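# Scan three server tags, set info tags, return scanner

## Task

A rack holds five servers stacked over a UPS. Using the scanner, read the asset tags of only the top, middle and bottom servers and no other tag. For each of those three servers whose number the asset register does not list, pull its information tag all the way out. Every other server's information tag must finish pushed all the way in. Return the scanner to its stand, facing the same way it did at the start. The rack is free-standing: tipping it more than a little fails the job, it must finish in its original spot, and you must avoid pushing or pulling on it forcefully.

## Robot and tools

ROBOT. There are two six-joint arms. left_arm carries a five-finger left hand and right_arm a five-finger right hand. Base positions in the scene frame: left_arm (+0.008, +0.399, 0) m, right_arm (-0.005, -0.470, 0) m, each turned only slightly about z. A bolted post stands behind the arms. The scene frame has its origin at table-top height between the arms, +z up, +x out over the table, and left_arm on the +y side.

HAND POINT. Each arm is steered by a hand point 0.05 m in front of the palm. In its own axes, +z runs along the straightened fingers, +y points out of the palm, and +x runs across the palm away from the thumb on the right hand (toward the thumb on the left hand). The straight fingers reach about 0.06-0.07 m past the point. A wrist bracket on the little-finger side can strike things.

execute_actions. Argument "actions": a list of action objects, run in order. Each action may contain "rows" (1 to 15 rows), "steps" (1 to 450 control steps of 1/30 s, default 15, at least one per row), "until" (scanner conditions that end the action early) and "scanner" (device commands). Each row is applied for one step and is a single list of 28 numbers, all in [-1, 1], covering both arms: left_arm dx, dy, dz, rx, ry, rz, then left_gripper little, ring, middle, index, thumb_bend, thumb_turn, force_limit, speed, then the same 14 for right_arm and right_gripper. dx..rz are offsets, not poses. They are measured from that arm's Hand target as it stood when the action began, in that Hand target's own axes. 1.0 equals 0.6 m for dx/dy/dz and 180 degrees for the rotation vector rx/ry/rz. Every row in an action counts from the same start, so repeating an offset in a later action moves the hand further. Six zeros leave an arm's target where it is. Finger numbers: +1 is straight or open and -1 is curled. For thumb_turn, +1 places the thumb beside the palm and -1 places it opposite the fingers. force_limit maps -1..+1 to roughly 0..10 N (15 N for the thumb). speed reaches full rate at +0.48; use about -0.94 or lower for a gentle grip. A hand has no 'no change' value: to keep it as it is, resend the eight numbers you last sent it. Optional "cameras": a list of names from cam_high, cam_low, cam_left_wrist and cam_right_wrist, or ["all"]. An empty actions list returns images.

SCANNER. Use it as a key in an action, for example {"scanner": {"scan": true}}. Values: scan (one attempt lasting a few seconds that reads the first code held under the middle of the aim line), cancel, aim (lights the aim line only, reads nothing), aim_off, stop. It reads the asset-tag kind of bar code from about a hand's length, face-on or nearly so, while held still. Result fields: last_read, reads, scanning (0/1), aiming (0/1), listed (listed, not_listed or nothing_read), refusals. Conditions in "until" look like {"scanner": {"scanning": 0}} or {"scanner": {"reads": [">", 2]}}. Any number needs a comparison; a 0/1 field can be written bare. Read only the three required tags; reading another is a failure.

move. "target" takes one 28-number row, or a list of up to 15 rows, laid out exactly as above. Each row is an offset from the arms' current Hand targets, and every row in a list counts from that same start. The arms follow straight paths that end together, with a 10 s cap. "speed": path speed in m/s, 0.002 to 3.6 (default 0.25); turning speed is limited to twice that in rad/s. "blend": corner rounding in m for lists. "stop_force": 3 to 120 N; an arm halts when its wrist sensor feels that much push against its direction of travel, then backs off to where it was just before. Use it slowly (around 0.005-0.02 m/s) when touching tags or the rack. "zero" (with stop_force only) re-zeroes the sensor before the move. "blocking": false returns early. This cannot be combined with stop_force. The result adds a 'move:' line giving the ending (done, off_target, moving, held, fault) and any limits involved.

OTHER TOOLS. wait {seconds}; stop (brakes a running move); zoom_image {camera, region [x0,y0,x1,y1], at most 504x504 px}; show_instructions; zero_wrist_force {arm}; finished_scene {scene: 1}.

RESULTS. Each arm reports end_effector_position (m) and end_effector_quat_wxyz in the scene frame, velocities, Hand target, joint positions and torques, and Wrist force/torque in the hand's axes. A third line shows the peak reading since the last one displayed. Hand readings are hand_measured, hand_stopped_by (moving/target/force/stalled/fault) and hand_load_n, in motor order. A load that drops to about 0 means the grip was lost.

CAUTIONS. Never press hard on the loose rack: it must not tip or move. Push or pull tags gently, using stop_force and low speed. Keep the scanner held firmly, don't let it fall, and set it down gently. Avoid contact between the two arms. Torque faults (wrist limits near 13-16 N m of push) and force faults (about 150 N) stop an arm for 10 s. Overheating from a sustained strain stops it longer. Orientation commands are clipped to 32 degrees from the current orientation at each step.

Each tool is called after "Call:" in YAML: its name, and indented under it one key for each argument.

Reference images:

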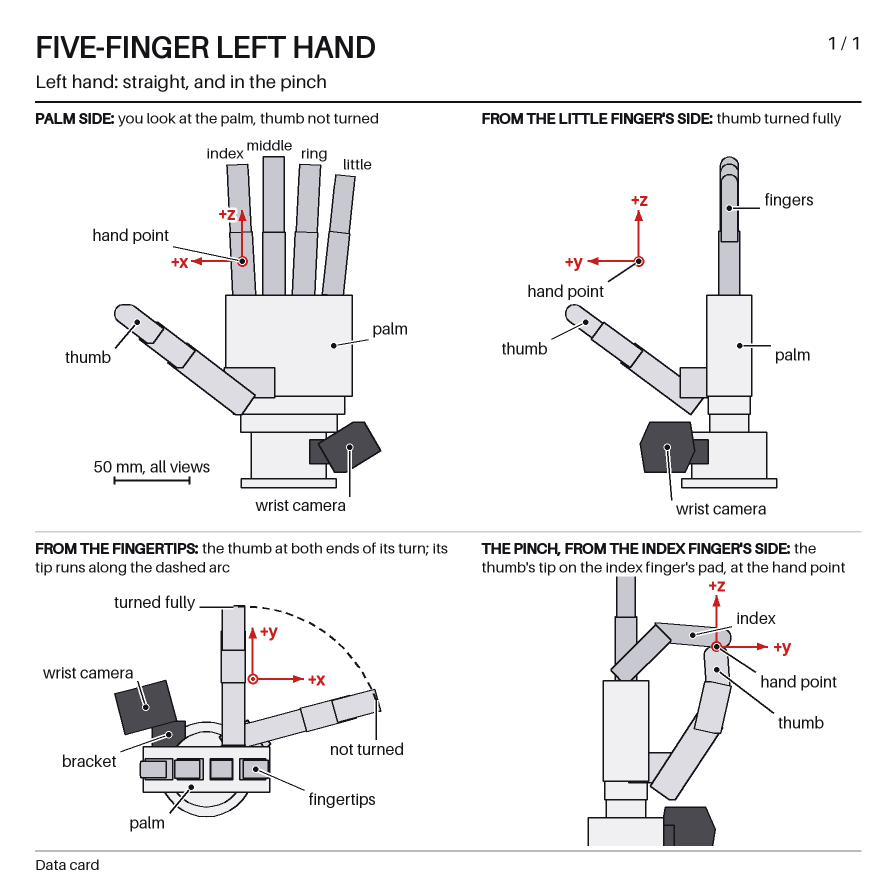

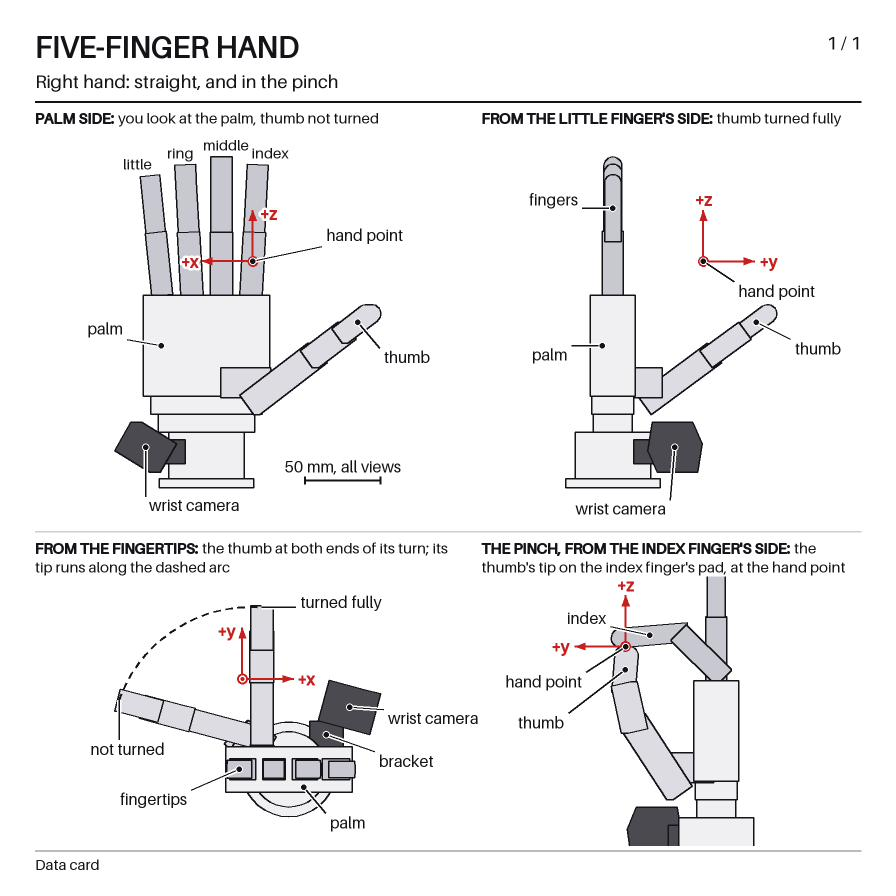

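## Session

Call:
execute_actions:
  actions: []

Scene clock: 0.00 s.
left_arm: end_effector_position=(+0.2525, +0.6826, +0.3423) hand_measured=(+1.000, +1.000, +1.000, +1.000, +1.000, +1.000) hand_load_n=(+0.0, +0.0, +0.0, +0.0, +0.0, +0.0) hand_stopped_by=(target, target, target, target, target, target) hand_force_limit=0.00 hand_speed=-0.80 end_effector_quat_wxyz=(-0.052, +0.924, -0.365, -0.105) | right_arm: end_effector_position=(+0.3109, -0.7281, +0.1398) hand_measured=(+1.000, +1.000, +1.000, +1.000, +1.000, +1.000) hand_load_n=(+0.0, +0.0, +0.0, +0.0, +0.0, +0.0) hand_stopped_by=(target, target, target, target, target, target) hand_force_limit=0.00 hand_speed=-0.80 end_effector_quat_wxyz=(+0.018, +0.900, +0.432, -0.062)
Joint positions: left_arm=[4.268 -1.848 -1.215 1.578 -1.79 3.436] | right_arm=[-0.923 -1.359 1.87 1.053 1.7 -0.219]
Joint velocities: within noise
Joint torques (N m): no reading
Wrist force (N): no reading
Wrist torque (N m): no reading
Wrist force, peak (N): no reading
Hand target: left_arm +0.2525, +0.6826, +0.3423; -0.052, +0.924, -0.365, -0.105 | right_arm +0.3109, -0.7281, +0.1398; +0.018, +0.900, +0.432, -0.062
scanner: last_read=0 reads=0 scanning=0 aiming=0 listed=nothing_read

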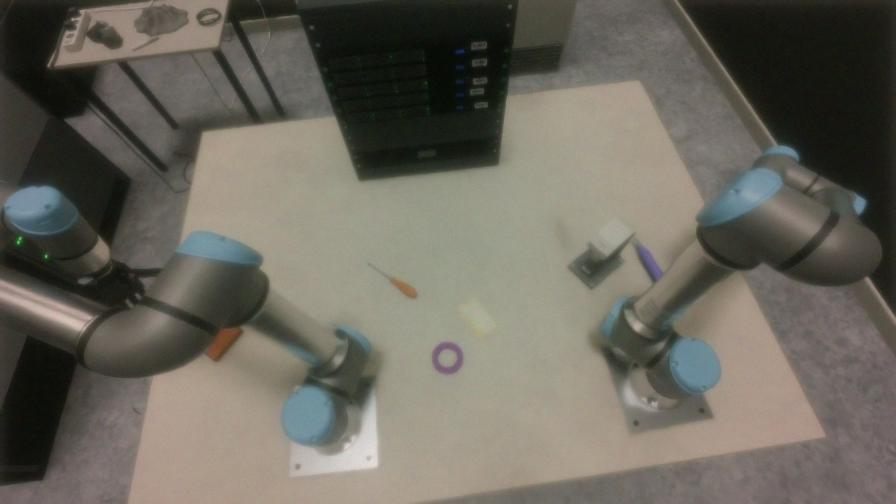

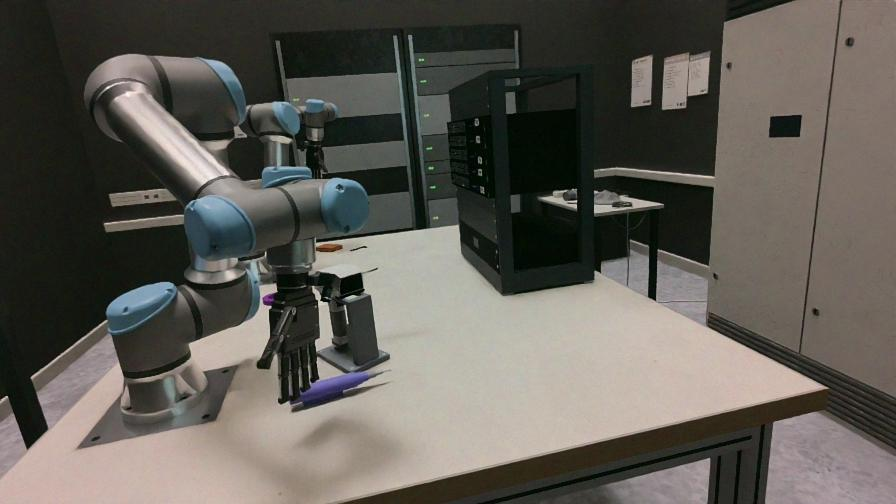

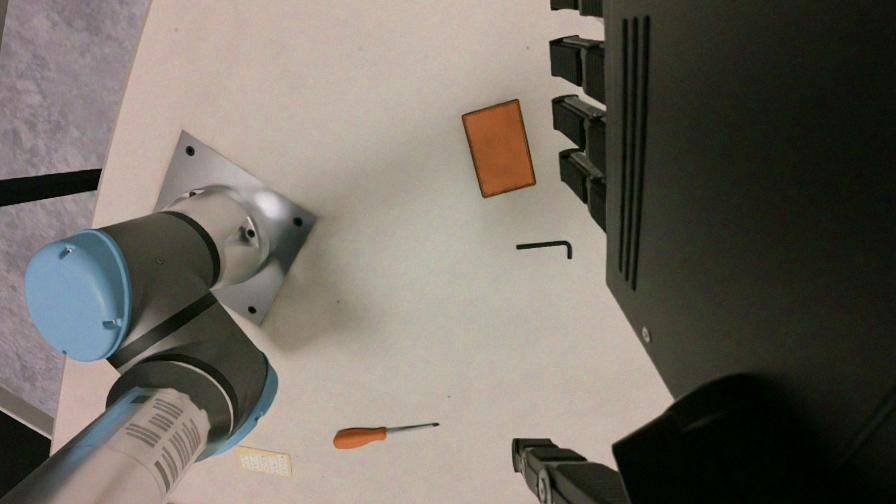

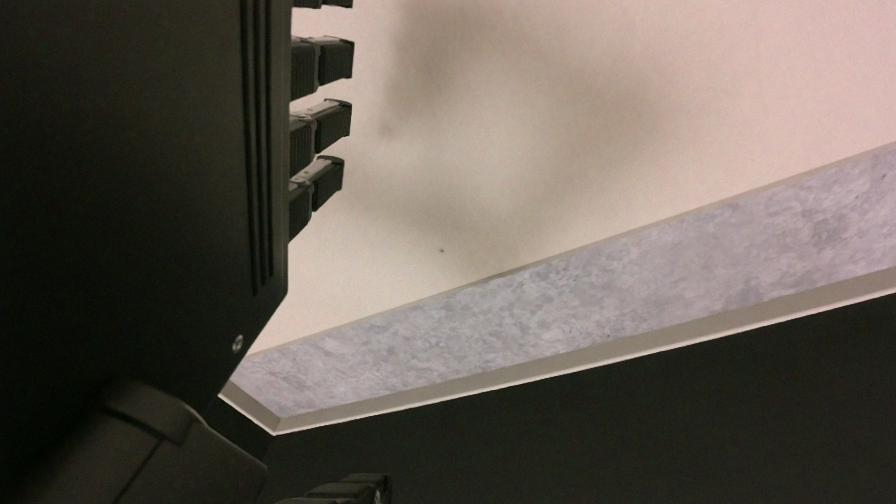

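Call:
zoom_image:
  camera: "cam_high"
  region: [290, 0, 540, 190]

Call:
zoom_image:
  camera: "cam_high"
  region: [420, 20, 520, 130]

Call:
zoom_image:
  camera: "cam_low"
  region: [430, 60, 600, 300]

Call:
zoom_image:
  camera: "cam_high"
  region: [540, 190, 700, 310]

Call:
zoom_image:
  camera: "cam_low"
  region: [220, 230, 420, 420]

Scaled by 2.016 from the camera's image (finer frame: 1280x720).

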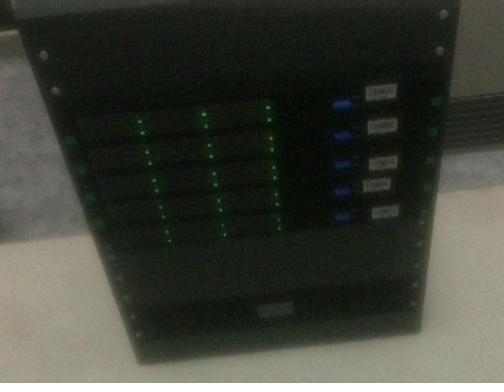

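Scaled by 4.582 from the camera's image (finer frame: 1280x720).

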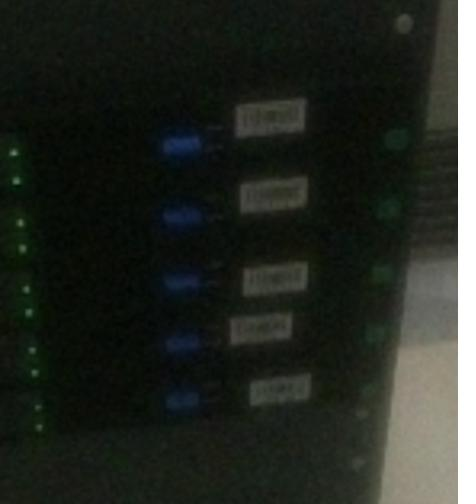

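Scaled by 2.100 from the camera's image (finer frame: 1280x720).

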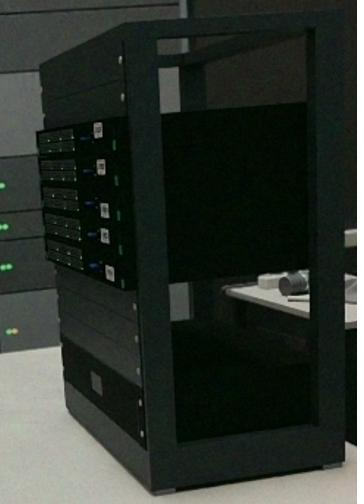

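Scaled by 3.150 from the camera's image (finer frame: 1280x720).

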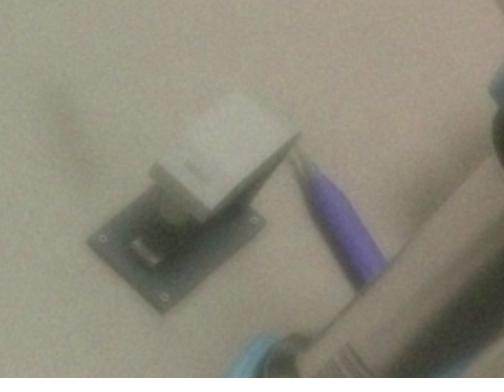

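Scaled by 2.520 from the camera's image (finer frame: 1280x720).

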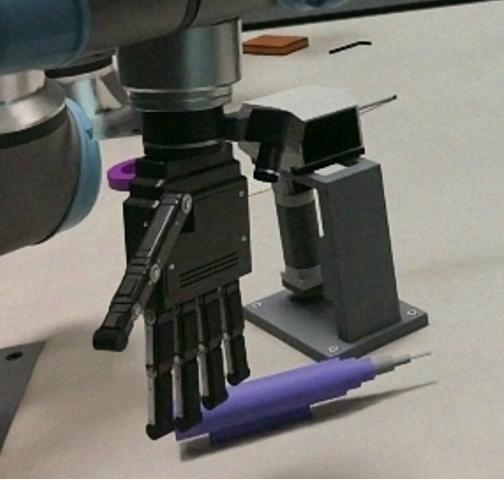

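Call:
move:
  target:
    - [0,0,0,0,0,0,1,1,1,1,1,1,0,-0.8,-0.0572,-0.0097,-0.447,0,0,0,1,1,1,1,1,1,0,-0.8]
    - [0.568,0.176,-0.2895,0.4987,0.1278,0.0104,1,1,1,1,1,1,0,-0.8,0.666,-0.348,-0.5325,0,0,0,1,1,1,1,1,1,0,-0.8]
  blend: [0.03,0]
  speed: 0.35
  cameras: ["all"]

Scene clock: 8.20 s.
left_arm: end_effector_position=(+0.4500, +0.3498, +0.4300) hand_measured=(+1.000, +1.000, +1.000, +1.000, +1.000, +1.000) hand_load_n=(+0.0, -0.5, +0.0, +0.0, +0.0, -0.5) hand_stopped_by=(target, target, target, target, target, target) hand_force_limit=0.00 hand_speed=-0.80 end_effector_quat_wxyz=(+0.616, -0.615, +0.348, -0.348) | right_arm: end_effector_position=(+0.4261, -0.2601, +0.4101) hand_measured=(+1.000, +1.000, +1.000, +1.000, +1.000, +1.000) hand_load_n=(+0.0, +0.0, +0.0, +0.0, +0.0, +0.0) hand_stopped_by=(target, target, target, target, target, target) hand_force_limit=0.00 hand_speed=-0.80 end_effector_quat_wxyz=(+0.018, +0.900, +0.432, -0.062)
Joint positions: left_arm=[3.077 -1.167 -1.883 3.052 -2.199 3.144] | right_arm=[0.312 -1.009 0.693 2.006 1.62 1.019]
Joint torques (N m): left_arm=[0.2 11.38 24.56 2.54 -0.21 -0.62] | right_arm=[2.73 -37.66 -25.89 0.44 1.47 -0.76]
Wrist force (N): left_arm=[1.0 3.3 -2.2] | right_arm=[0.2 -0.4 0.0]
Wrist torque (N m): left_arm=[0.45 -0.22 0.04] | right_arm=[-0.01 -0.11 0.12]
Wrist force, peak (N): left_arm=[2.0 3.5 -2.5] | right_arm=[-1.4 0.5 -2.5]
Hand target: left_arm +0.4500, +0.3498, +0.4301; +0.616, -0.615, +0.348, -0.348 | right_arm +0.4261, -0.2601, +0.4102; +0.018, +0.900, +0.432, -0.062
Off the commanded pose: left_arm 0.000 m, 0 deg | right_arm 0.000 m, 0 deg.
scanner: last_read=0 reads=0 scanning=0 aiming=0 listed=nothing_read
move: done
cam_left_wrist: T_world_to_cam=[[0.12658, -0.18037, 0.97542, -0.41751], [-0.03181, -0.98356, -0.17775, 0.43168], [0.99145, -0.00853, -0.13024, -0.27516]] pos_world=[0.33939, 0.34693, 0.44814]
cam_right_wrist: T_world_to_cam=[[0.89435, -0.44329, -0.06032, -0.46869], [-0.32512, -0.73664, 0.593, -0.29379], [-0.3073, -0.51074, -0.80294, 0.44012]] pos_world=[0.45891, -0.19939, 0.49934]

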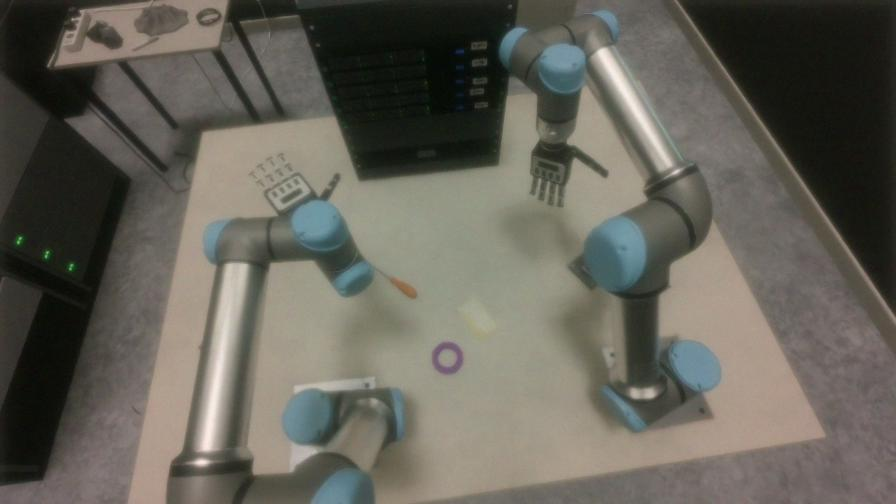

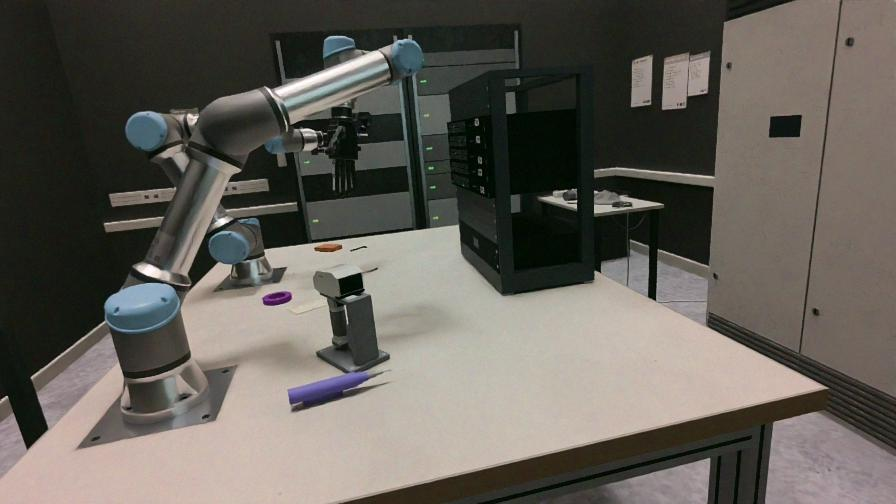

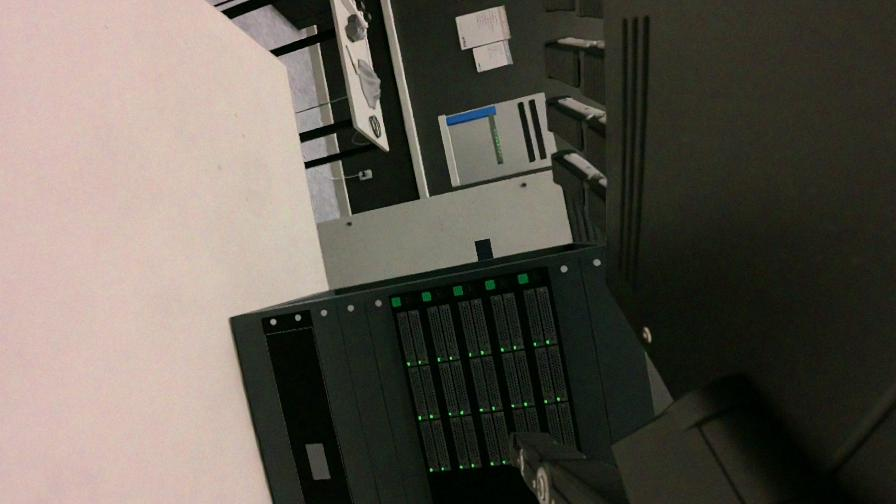

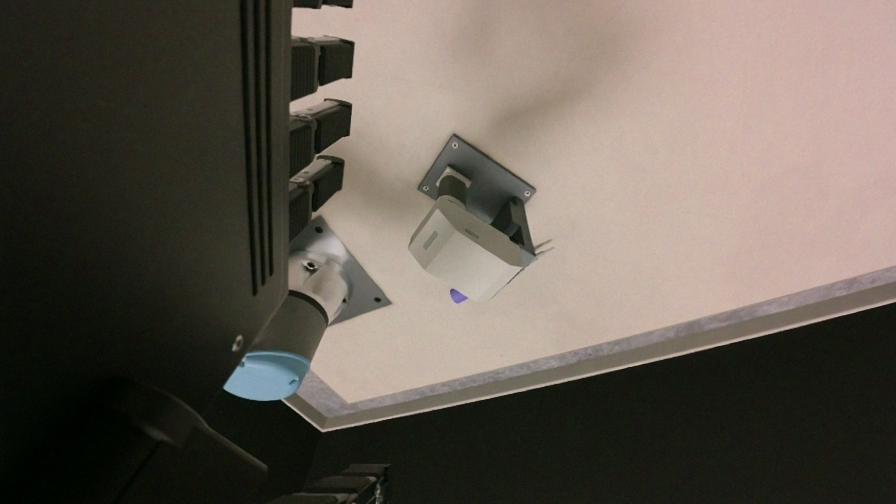

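Call:
zoom_image:
  camera: "cam_right_wrist"
  region: [390, 120, 570, 320]

Call:
zoom_image:
  camera: "cam_low"
  region: [270, 240, 430, 420]

Call:
zoom_image:
  camera: "cam_left_wrist"
  region: [220, 240, 670, 504]

Scaled by 2.520 from the camera's image (finer frame: 1280x720).

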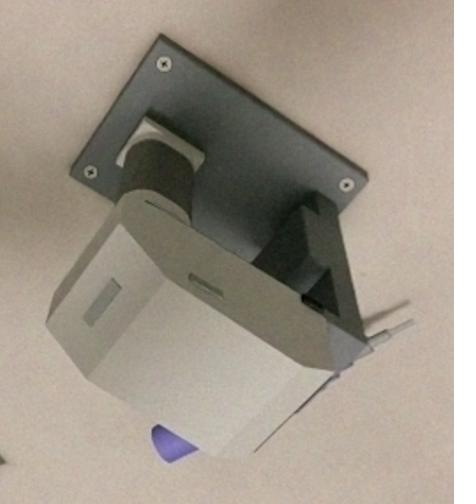

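Scaled by 2.800 from the camera's image (finer frame: 1280x720).

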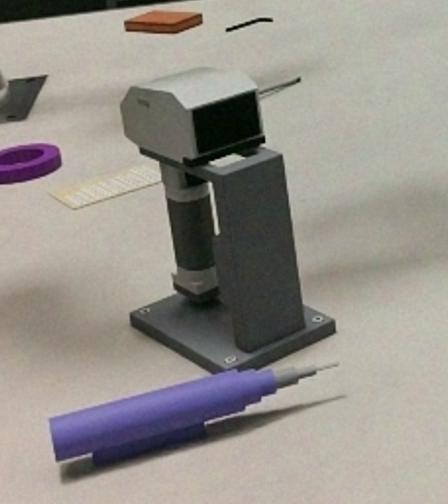

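Scaled by 1.120 from the camera's image (finer frame: 1280x720).

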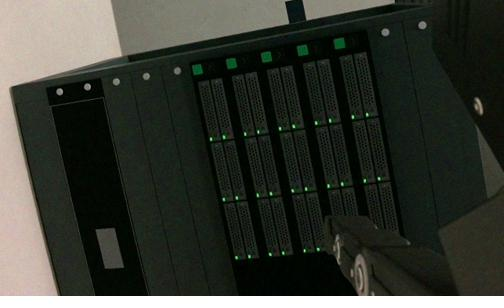

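Call:
move:
  target: [0,0,0,0,0,0,1,1,1,1,1,1,0,-0.8,0.215,0.101,0.231,0,-0.222,0,1,1,1,1,1,1,0,-0.8]
  speed: 0.3
  cameras: ["cam_right_wrist","cam_high"]

Call:
zoom_image:
  camera: "cam_right_wrist"
  region: [350, 100, 670, 300]

Scene clock: 11.53 s.
left_arm: end_effector_position=(+0.4500, +0.3498, +0.4301) hand_measured=(+1.000, +1.000, +1.000, +1.000, +1.000, +1.000) hand_load_n=(+0.0, +0.0, +0.0, +0.0, +0.0, +0.0) hand_stopped_by=(target, target, target, target, target, target) hand_force_limit=0.00 hand_speed=-0.80 end_effector_quat_wxyz=(+0.616, -0.615, +0.348, -0.348) | right_arm: end_effector_position=(+0.4718, -0.2400, +0.3463) hand_measured=(+1.000, +1.000, +1.000, +1.000, +1.000, +1.000) hand_load_n=(+0.0, +0.0, +0.0, +0.0, +0.0, +0.0) hand_stopped_by=(target, target, target, target, target, target) hand_force_limit=0.00 hand_speed=-0.80 end_effector_quat_wxyz=(+0.080, +0.881, +0.426, -0.187)
Joint positions: left_arm=[3.077 -1.167 -1.883 3.052 -2.199 3.144] | right_arm=[0.376 -0.694 0.451 2.186 1.744 1.107]
Joint torques (N m): left_arm=[-6.84 10.44 17.67 1.33 -0.35 1.19] | right_arm=[3.23 -37.56 -26.11 5.52 1.64 1.32]
Wrist force (N): left_arm=[1.1 3.3 -2.2] | right_arm=[0.4 -0.3 -0.3]
Wrist torque (N m): left_arm=[0.45 -0.24 0.04] | right_arm=[0.09 -0.05 0.17]
Wrist force, peak (N): left_arm=[0.9 3.7 -2.2] | right_arm=[4.8 0.8 1.8]
Hand target: left_arm +0.4500, +0.3498, +0.4301; +0.616, -0.615, +0.348, -0.348 | right_arm +0.4718, -0.2400, +0.3463; +0.080, +0.881, +0.426, -0.187 (not the last commanded pose)
Off the commanded pose: left_arm 0.000 m, 0 deg | right_arm 0.118 m, 24 deg.
scanner: last_read=0 reads=0 scanning=0 aiming=0 listed=nothing_read
move: held (right_arm; a check stopped the path); limits=held
pose unreachable (right arm): on one or more control steps of this call, first in action 0 (counted from 0), this arm could not follow its commanded pose, so it was not sent that pose on those steps. It may still have moved: this result reports where it is.
cause: moving toward the commanded pose would bring two parts of the arm too close to each other (joints 4 (wrist 1) to 6 (wrist 3) lie between them).
cam_right_wrist: T_world_to_cam=[[0.88282, -0.45508, -0.11637, -0.48242], [-0.19852, -0.58601, 0.78561, -0.31654], [-0.42571, -0.67045, -0.60768, 0.36314]] pos_world=[0.51764, -0.16157, 0.41321]
Images, in order (width x height): cam_high 896x504, cam_right_wrist 896x504.

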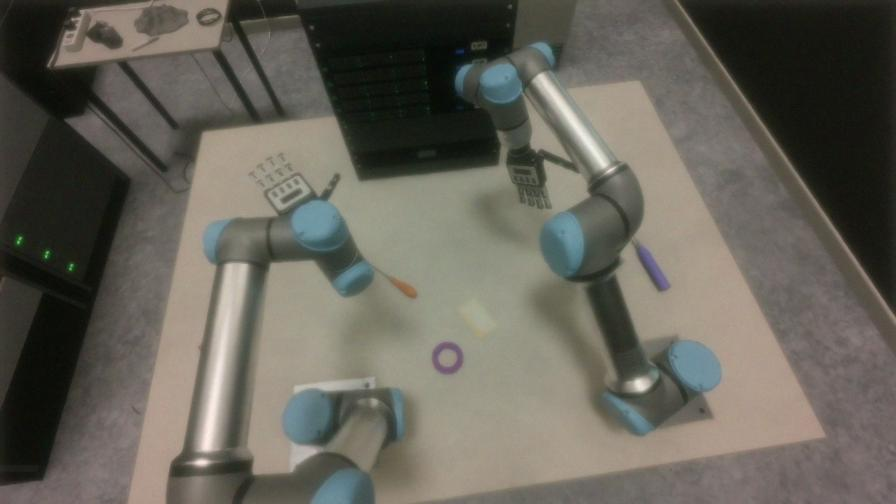

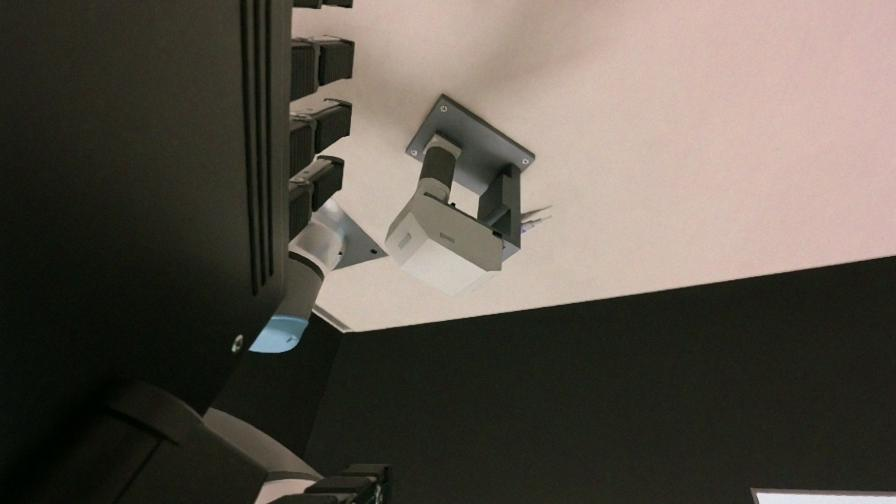

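Scaled by 1.575 from the camera's image (finer frame: 1280x720).

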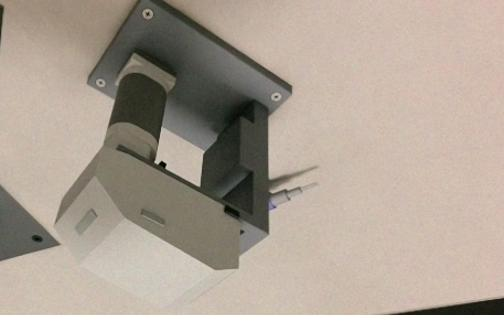

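Call:
move:
  target: [0,0,0,0,0,0,1,1,1,1,1,1,0,-0.8,0.0822,0.1553,0.3118,0.0278,0.129,0.1621,1,1,1,1,1,1,0,-0.8]
  speed: 0.25
  cameras: ["cam_right_wrist","cam_high"]

Call:
zoom_image:
  camera: "cam_right_wrist"
  region: [350, 0, 650, 250]

Scene clock: 27.17 s.
left_arm: end_effector_position=(+0.4500, +0.3498, +0.4301) hand_measured=(+1.000, +1.000, +1.000, +1.000, +1.000, +1.000) hand_load_n=(+0.0, +0.0, +0.0, +0.0, +0.0, -0.5) hand_stopped_by=(target, target, target, target, target, target) hand_force_limit=0.00 hand_speed=-0.80 end_effector_quat_wxyz=(+0.616, -0.615, +0.348, -0.348) | right_arm: end_effector_position=(+0.5236, -0.3186, +0.1535) hand_measured=(+1.000, +1.000, +1.000, +1.000, +1.000, +1.000) hand_load_n=(+0.0, +0.0, +0.0, +0.0, +0.0, -0.5) hand_stopped_by=(target, target, target, target, target, target) hand_force_limit=0.00 hand_speed=-0.80 end_effector_quat_wxyz=(+0.000, +0.982, +0.191, +0.000)
Joint positions: left_arm=[3.077 -1.167 -1.883 3.052 -2.199 3.144] | right_arm=[0.126 -0.86 1.067 1.364 1.57 1.341]
Joint torques (N m): left_arm=[11.57 11.67 28.2 0.76 0.97 -1.77] | right_arm=[0.55 -33.5 -16.34 1.33 1.24 -1.08]
Wrist force (N): left_arm=[1.0 3.4 -1.9] | right_arm=[0.0 -0.1 0.4]
Wrist torque (N m): left_arm=[0.45 -0.21 0.03] | right_arm=[-0.04 -0.03 0.05]
Wrist force, peak (N): left_arm=[1.0 3.5 -2.4] | right_arm=[0.1 -1.0 -1.6]
Hand target: left_arm +0.4500, +0.3498, +0.4301; +0.616, -0.615, +0.348, -0.348 | right_arm +0.5236, -0.3186, +0.1534; +0.000, +0.982, +0.191, +0.000
Off the commanded pose: left_arm 0.000 m, 0 deg | right_arm 0.000 m, 0 deg.
scanner: last_read=0 reads=0 scanning=0 aiming=0 listed=nothing_read
move: done
cam_right_wrist: T_world_to_cam=[[0.56802, -0.82291, -0.0132, -0.55464], [-0.71247, -0.49969, 0.49264, 0.14073], [-0.41199, -0.27042, -0.87013, 0.37593]] pos_world=[0.57019, -0.28444, 0.25046]
Images, in order (width x height): cam_high 896x504, cam_right_wrist 896x504.

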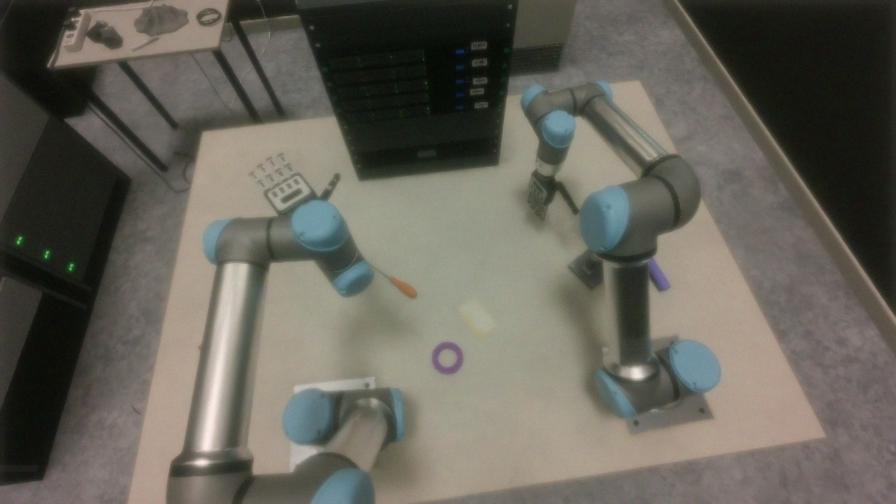

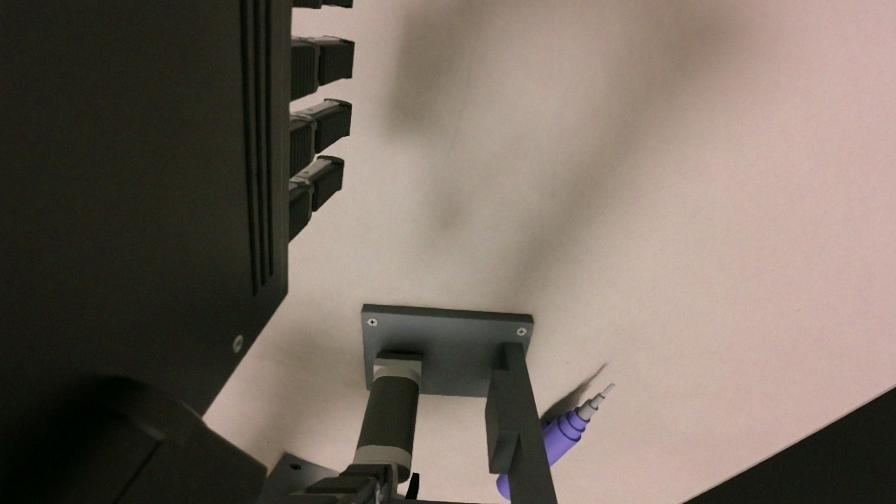

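Scaled by 1.680 from the camera's image (finer frame: 1280x720).

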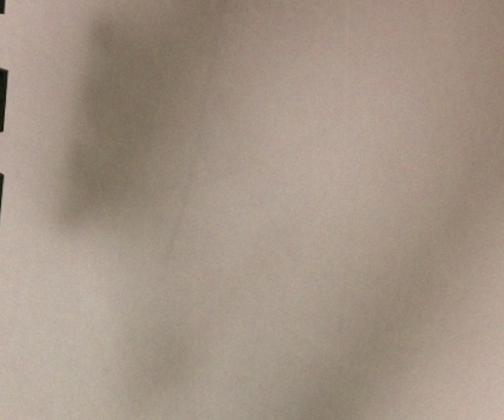

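Call:
move:
  target: [0,0,0,0,0,0,1,1,1,1,1,1,0,-0.8,0.05,0,-0.13,0,0,0,1,1,1,1,1,1,0,-0.8]
  speed: 0.25
  cameras: ["cam_right_wrist","cam_low"]

Call:
zoom_image:
  camera: "cam_right_wrist"
  region: [330, 220, 630, 504]

Call:
zoom_image:
  camera: "cam_low"
  region: [300, 250, 410, 380]

Scene clock: 28.37 s.
left_arm: end_effector_position=(+0.4500, +0.3498, +0.4301) hand_measured=(+1.000, +1.000, +1.000, +1.000, +1.000, +1.000) hand_load_n=(+0.0, +0.0, +0.0, +0.0, +0.0, +0.0) hand_stopped_by=(target, target, target, target, target, target) hand_force_limit=0.00 hand_speed=-0.80 end_effector_quat_wxyz=(+0.616, -0.615, +0.348, -0.348) | right_arm: end_effector_position=(+0.5514, -0.3074, +0.2313) hand_measured=(+1.000, +1.000, +1.000, +1.000, +1.000, +1.000) hand_load_n=(+0.0, +0.0, +0.0, +0.0, +0.0, +0.0) hand_stopped_by=(target, target, target, target, target, target) hand_force_limit=0.00 hand_speed=-0.80 end_effector_quat_wxyz=(+0.000, +0.982, +0.191, +0.000)
Joint positions: left_arm=[3.077 -1.167 -1.883 3.052 -2.199 3.144] | right_arm=[0.137 -0.787 0.739 1.618 1.57 1.353]
Joint torques (N m): left_arm=[10.57 10.79 28.45 0.96 0.93 -1.44] | right_arm=[-3.95 -56.78 -26.5 3.28 1.63 -0.99]
Wrist force (N): left_arm=[1.1 3.1 -2.1] | right_arm=[0.2 0.0 0.2]
Wrist torque (N m): left_arm=[0.42 -0.23 0.05] | right_arm=[0.04 -0.03 -0.02]
Wrist force, peak (N): left_arm=[0.8 3.4 -2.5] | right_arm=[-0.9 0.1 2.2]
Hand target: left_arm +0.4500, +0.3498, +0.4301; +0.616, -0.615, +0.348, -0.348 | right_arm +0.5514, -0.3074, +0.2314; +0.000, +0.982, +0.191, +0.000
Off the commanded pose: left_arm 0.000 m, 0 deg | right_arm 0.000 m, 0 deg.
scanner: last_read=0 reads=0 scanning=0 aiming=0 listed=nothing_read
move: done
cam_right_wrist: T_world_to_cam=[[0.5679, -0.82299, -0.01329, -0.56012], [-0.71251, -0.49962, 0.49266, 0.12789], [-0.41209, -0.27032, -0.87012, 0.4581]] pos_world=[0.59799, -0.27324, 0.32816]
Images, in order (width x height): cam_low 896x504, cam_right_wrist 896x504.

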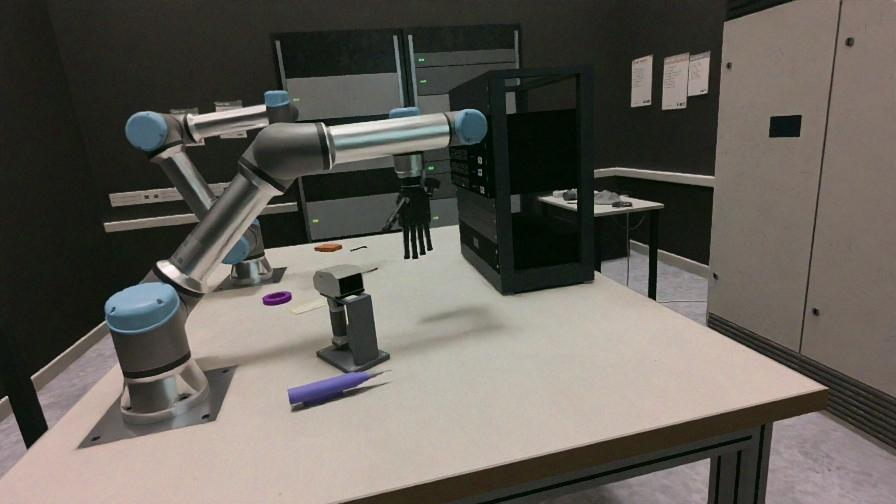

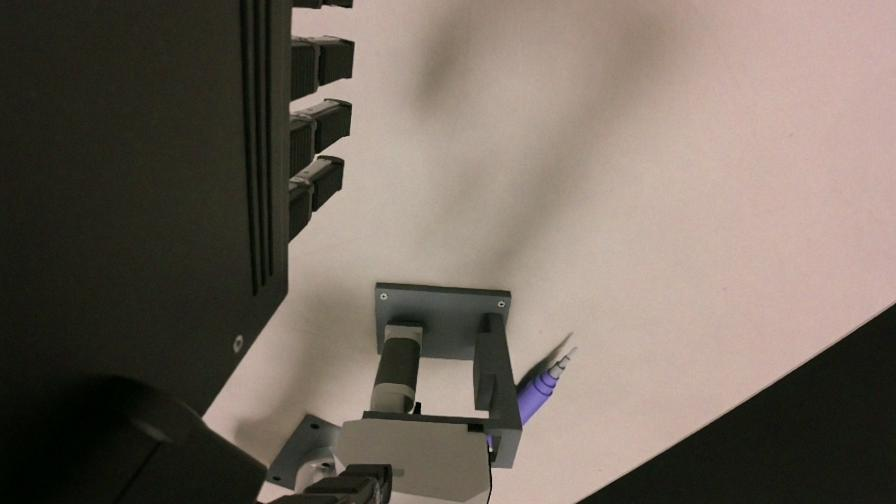

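Scaled by 1.680 from the camera's image (finer frame: 1280x720).

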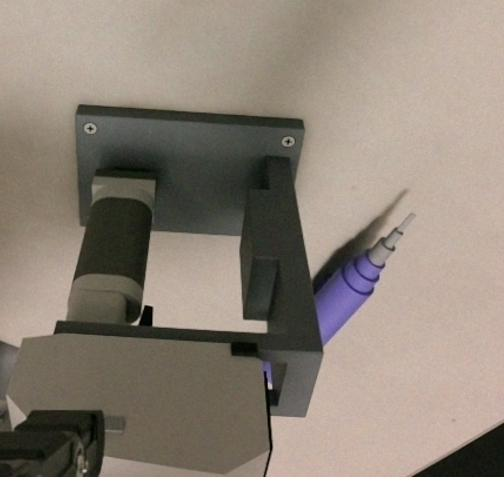

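Scaled by 3.877 from the camera's image (finer frame: 1280x720).

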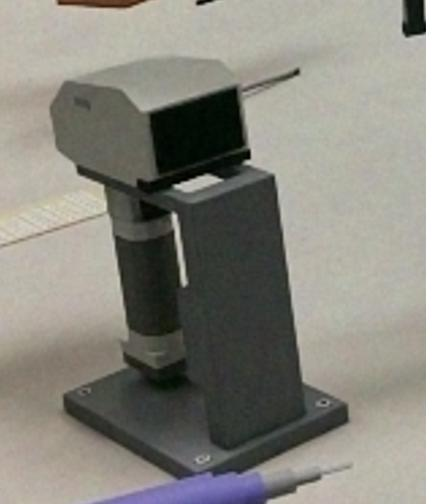

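Call:
move:
  target:
    - [0,0,0,0,0,0,1,1,1,1,1,1,0,-0.8,-0.2,-0.2,-0.1,0,0,-0.24,1,1,1,1,1,1,0,-0.8]
    - [0,0,0,0,0,0,1,1,1,1,1,1,0,-0.8,-0.42,-0.384,0,0,0,-0.48,1,1,1,1,1,1,0,-0.8]
  blend: [0.05,0]
  speed: 0.3
  cameras: ["cam_right_wrist","cam_low"]

Call:
zoom_image:
  camera: "cam_right_wrist"
  region: [330, 220, 630, 504]

Scene clock: 32.47 s.
left_arm: end_effector_position=(+0.4500, +0.3498, +0.4301) hand_measured=(+1.000, +1.000, +1.000, +1.000, +1.000, +1.000) hand_load_n=(+0.0, +0.0, +0.0, +0.0, +0.0, +0.0) hand_stopped_by=(target, target, target, target, target, target) hand_force_limit=0.00 hand_speed=-0.80 end_effector_quat_wxyz=(+0.616, -0.615, +0.348, -0.348) | right_arm: end_effector_position=(+0.2314, -0.1883, +0.2314) hand_measured=(+1.000, +1.000, +1.000, +1.000, +1.000, +1.000) hand_load_n=(+0.0, +0.0, +0.0, +0.0, +0.0, +0.0) hand_stopped_by=(target, target, target, target, target, target) hand_force_limit=0.00 hand_speed=-0.80 end_effector_quat_wxyz=(+0.000, +0.585, +0.811, +0.001)
Joint positions: left_arm=[3.077 -1.167 -1.883 3.052 -2.199 3.144] | right_arm=[0.609 -1.498 1.767 1.301 1.57 0.317]
Joint torques (N m): left_arm=[11.09 11.09 28.2 0.61 1.15 -1.62] | right_arm=[1.17 -8.58 -19.35 5.18 -1.79 0.42]
Wrist force (N): left_arm=[0.8 3.1 -2.1] | right_arm=[-0.3 -0.4 -0.3]
Wrist torque (N m): left_arm=[0.42 -0.20 0.03] | right_arm=[-0.04 0.08 -0.05]
Wrist force, peak (N): left_arm=[0.9 3.7 -2.3] | right_arm=[1.0 1.2 0.4]
Hand target: left_arm +0.4500, +0.3498, +0.4301; +0.616, -0.615, +0.348, -0.348 | right_arm +0.2314, -0.1883, +0.2314; +0.000, +0.585, +0.811, +0.000
Off the commanded pose: left_arm 0.000 m, 0 deg | right_arm 0.000 m, 0 deg.
scanner: last_read=0 reads=0 scanning=0 aiming=0 listed=nothing_read
move: done
cam_right_wrist: T_world_to_cam=[[0.85712, 0.51499, -0.01175, -0.09566], [0.4531, -0.74288, 0.49278, -0.35633], [0.24504, -0.4277, -0.87008, 0.17687]] pos_world=[0.2001, -0.1398, 0.32836]
Images, in order (width x height): cam_low 896x504, cam_right_wrist 896x504.

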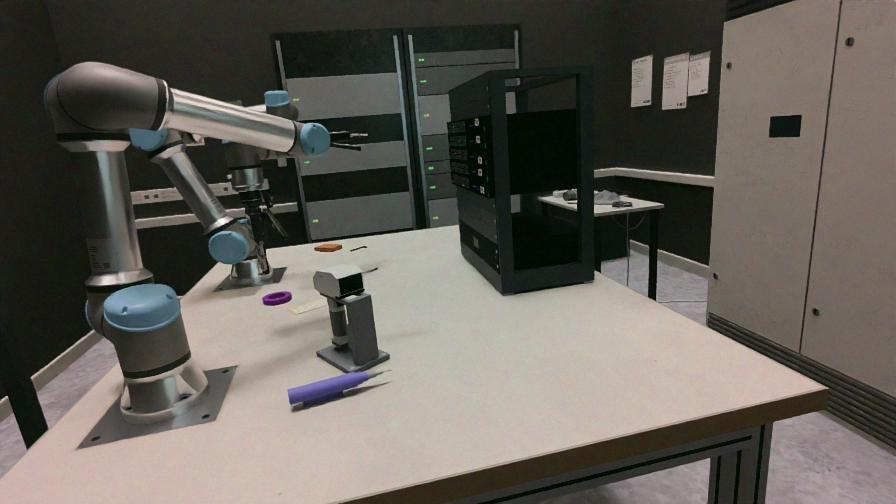

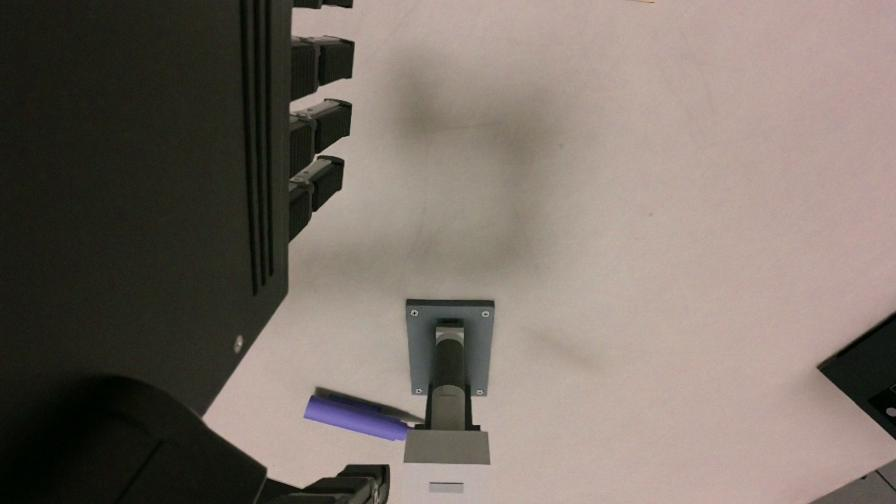

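Scaled by 1.680 from the camera's image (finer frame: 1280x720).

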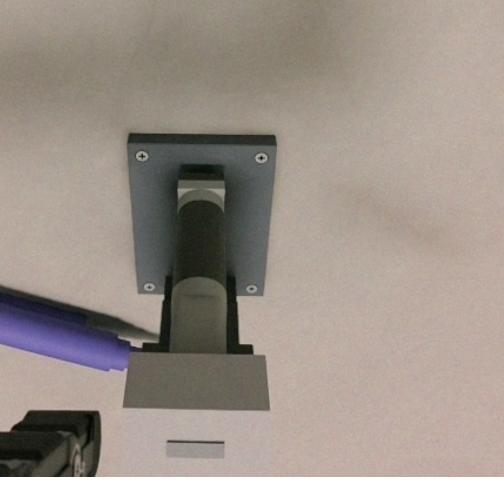

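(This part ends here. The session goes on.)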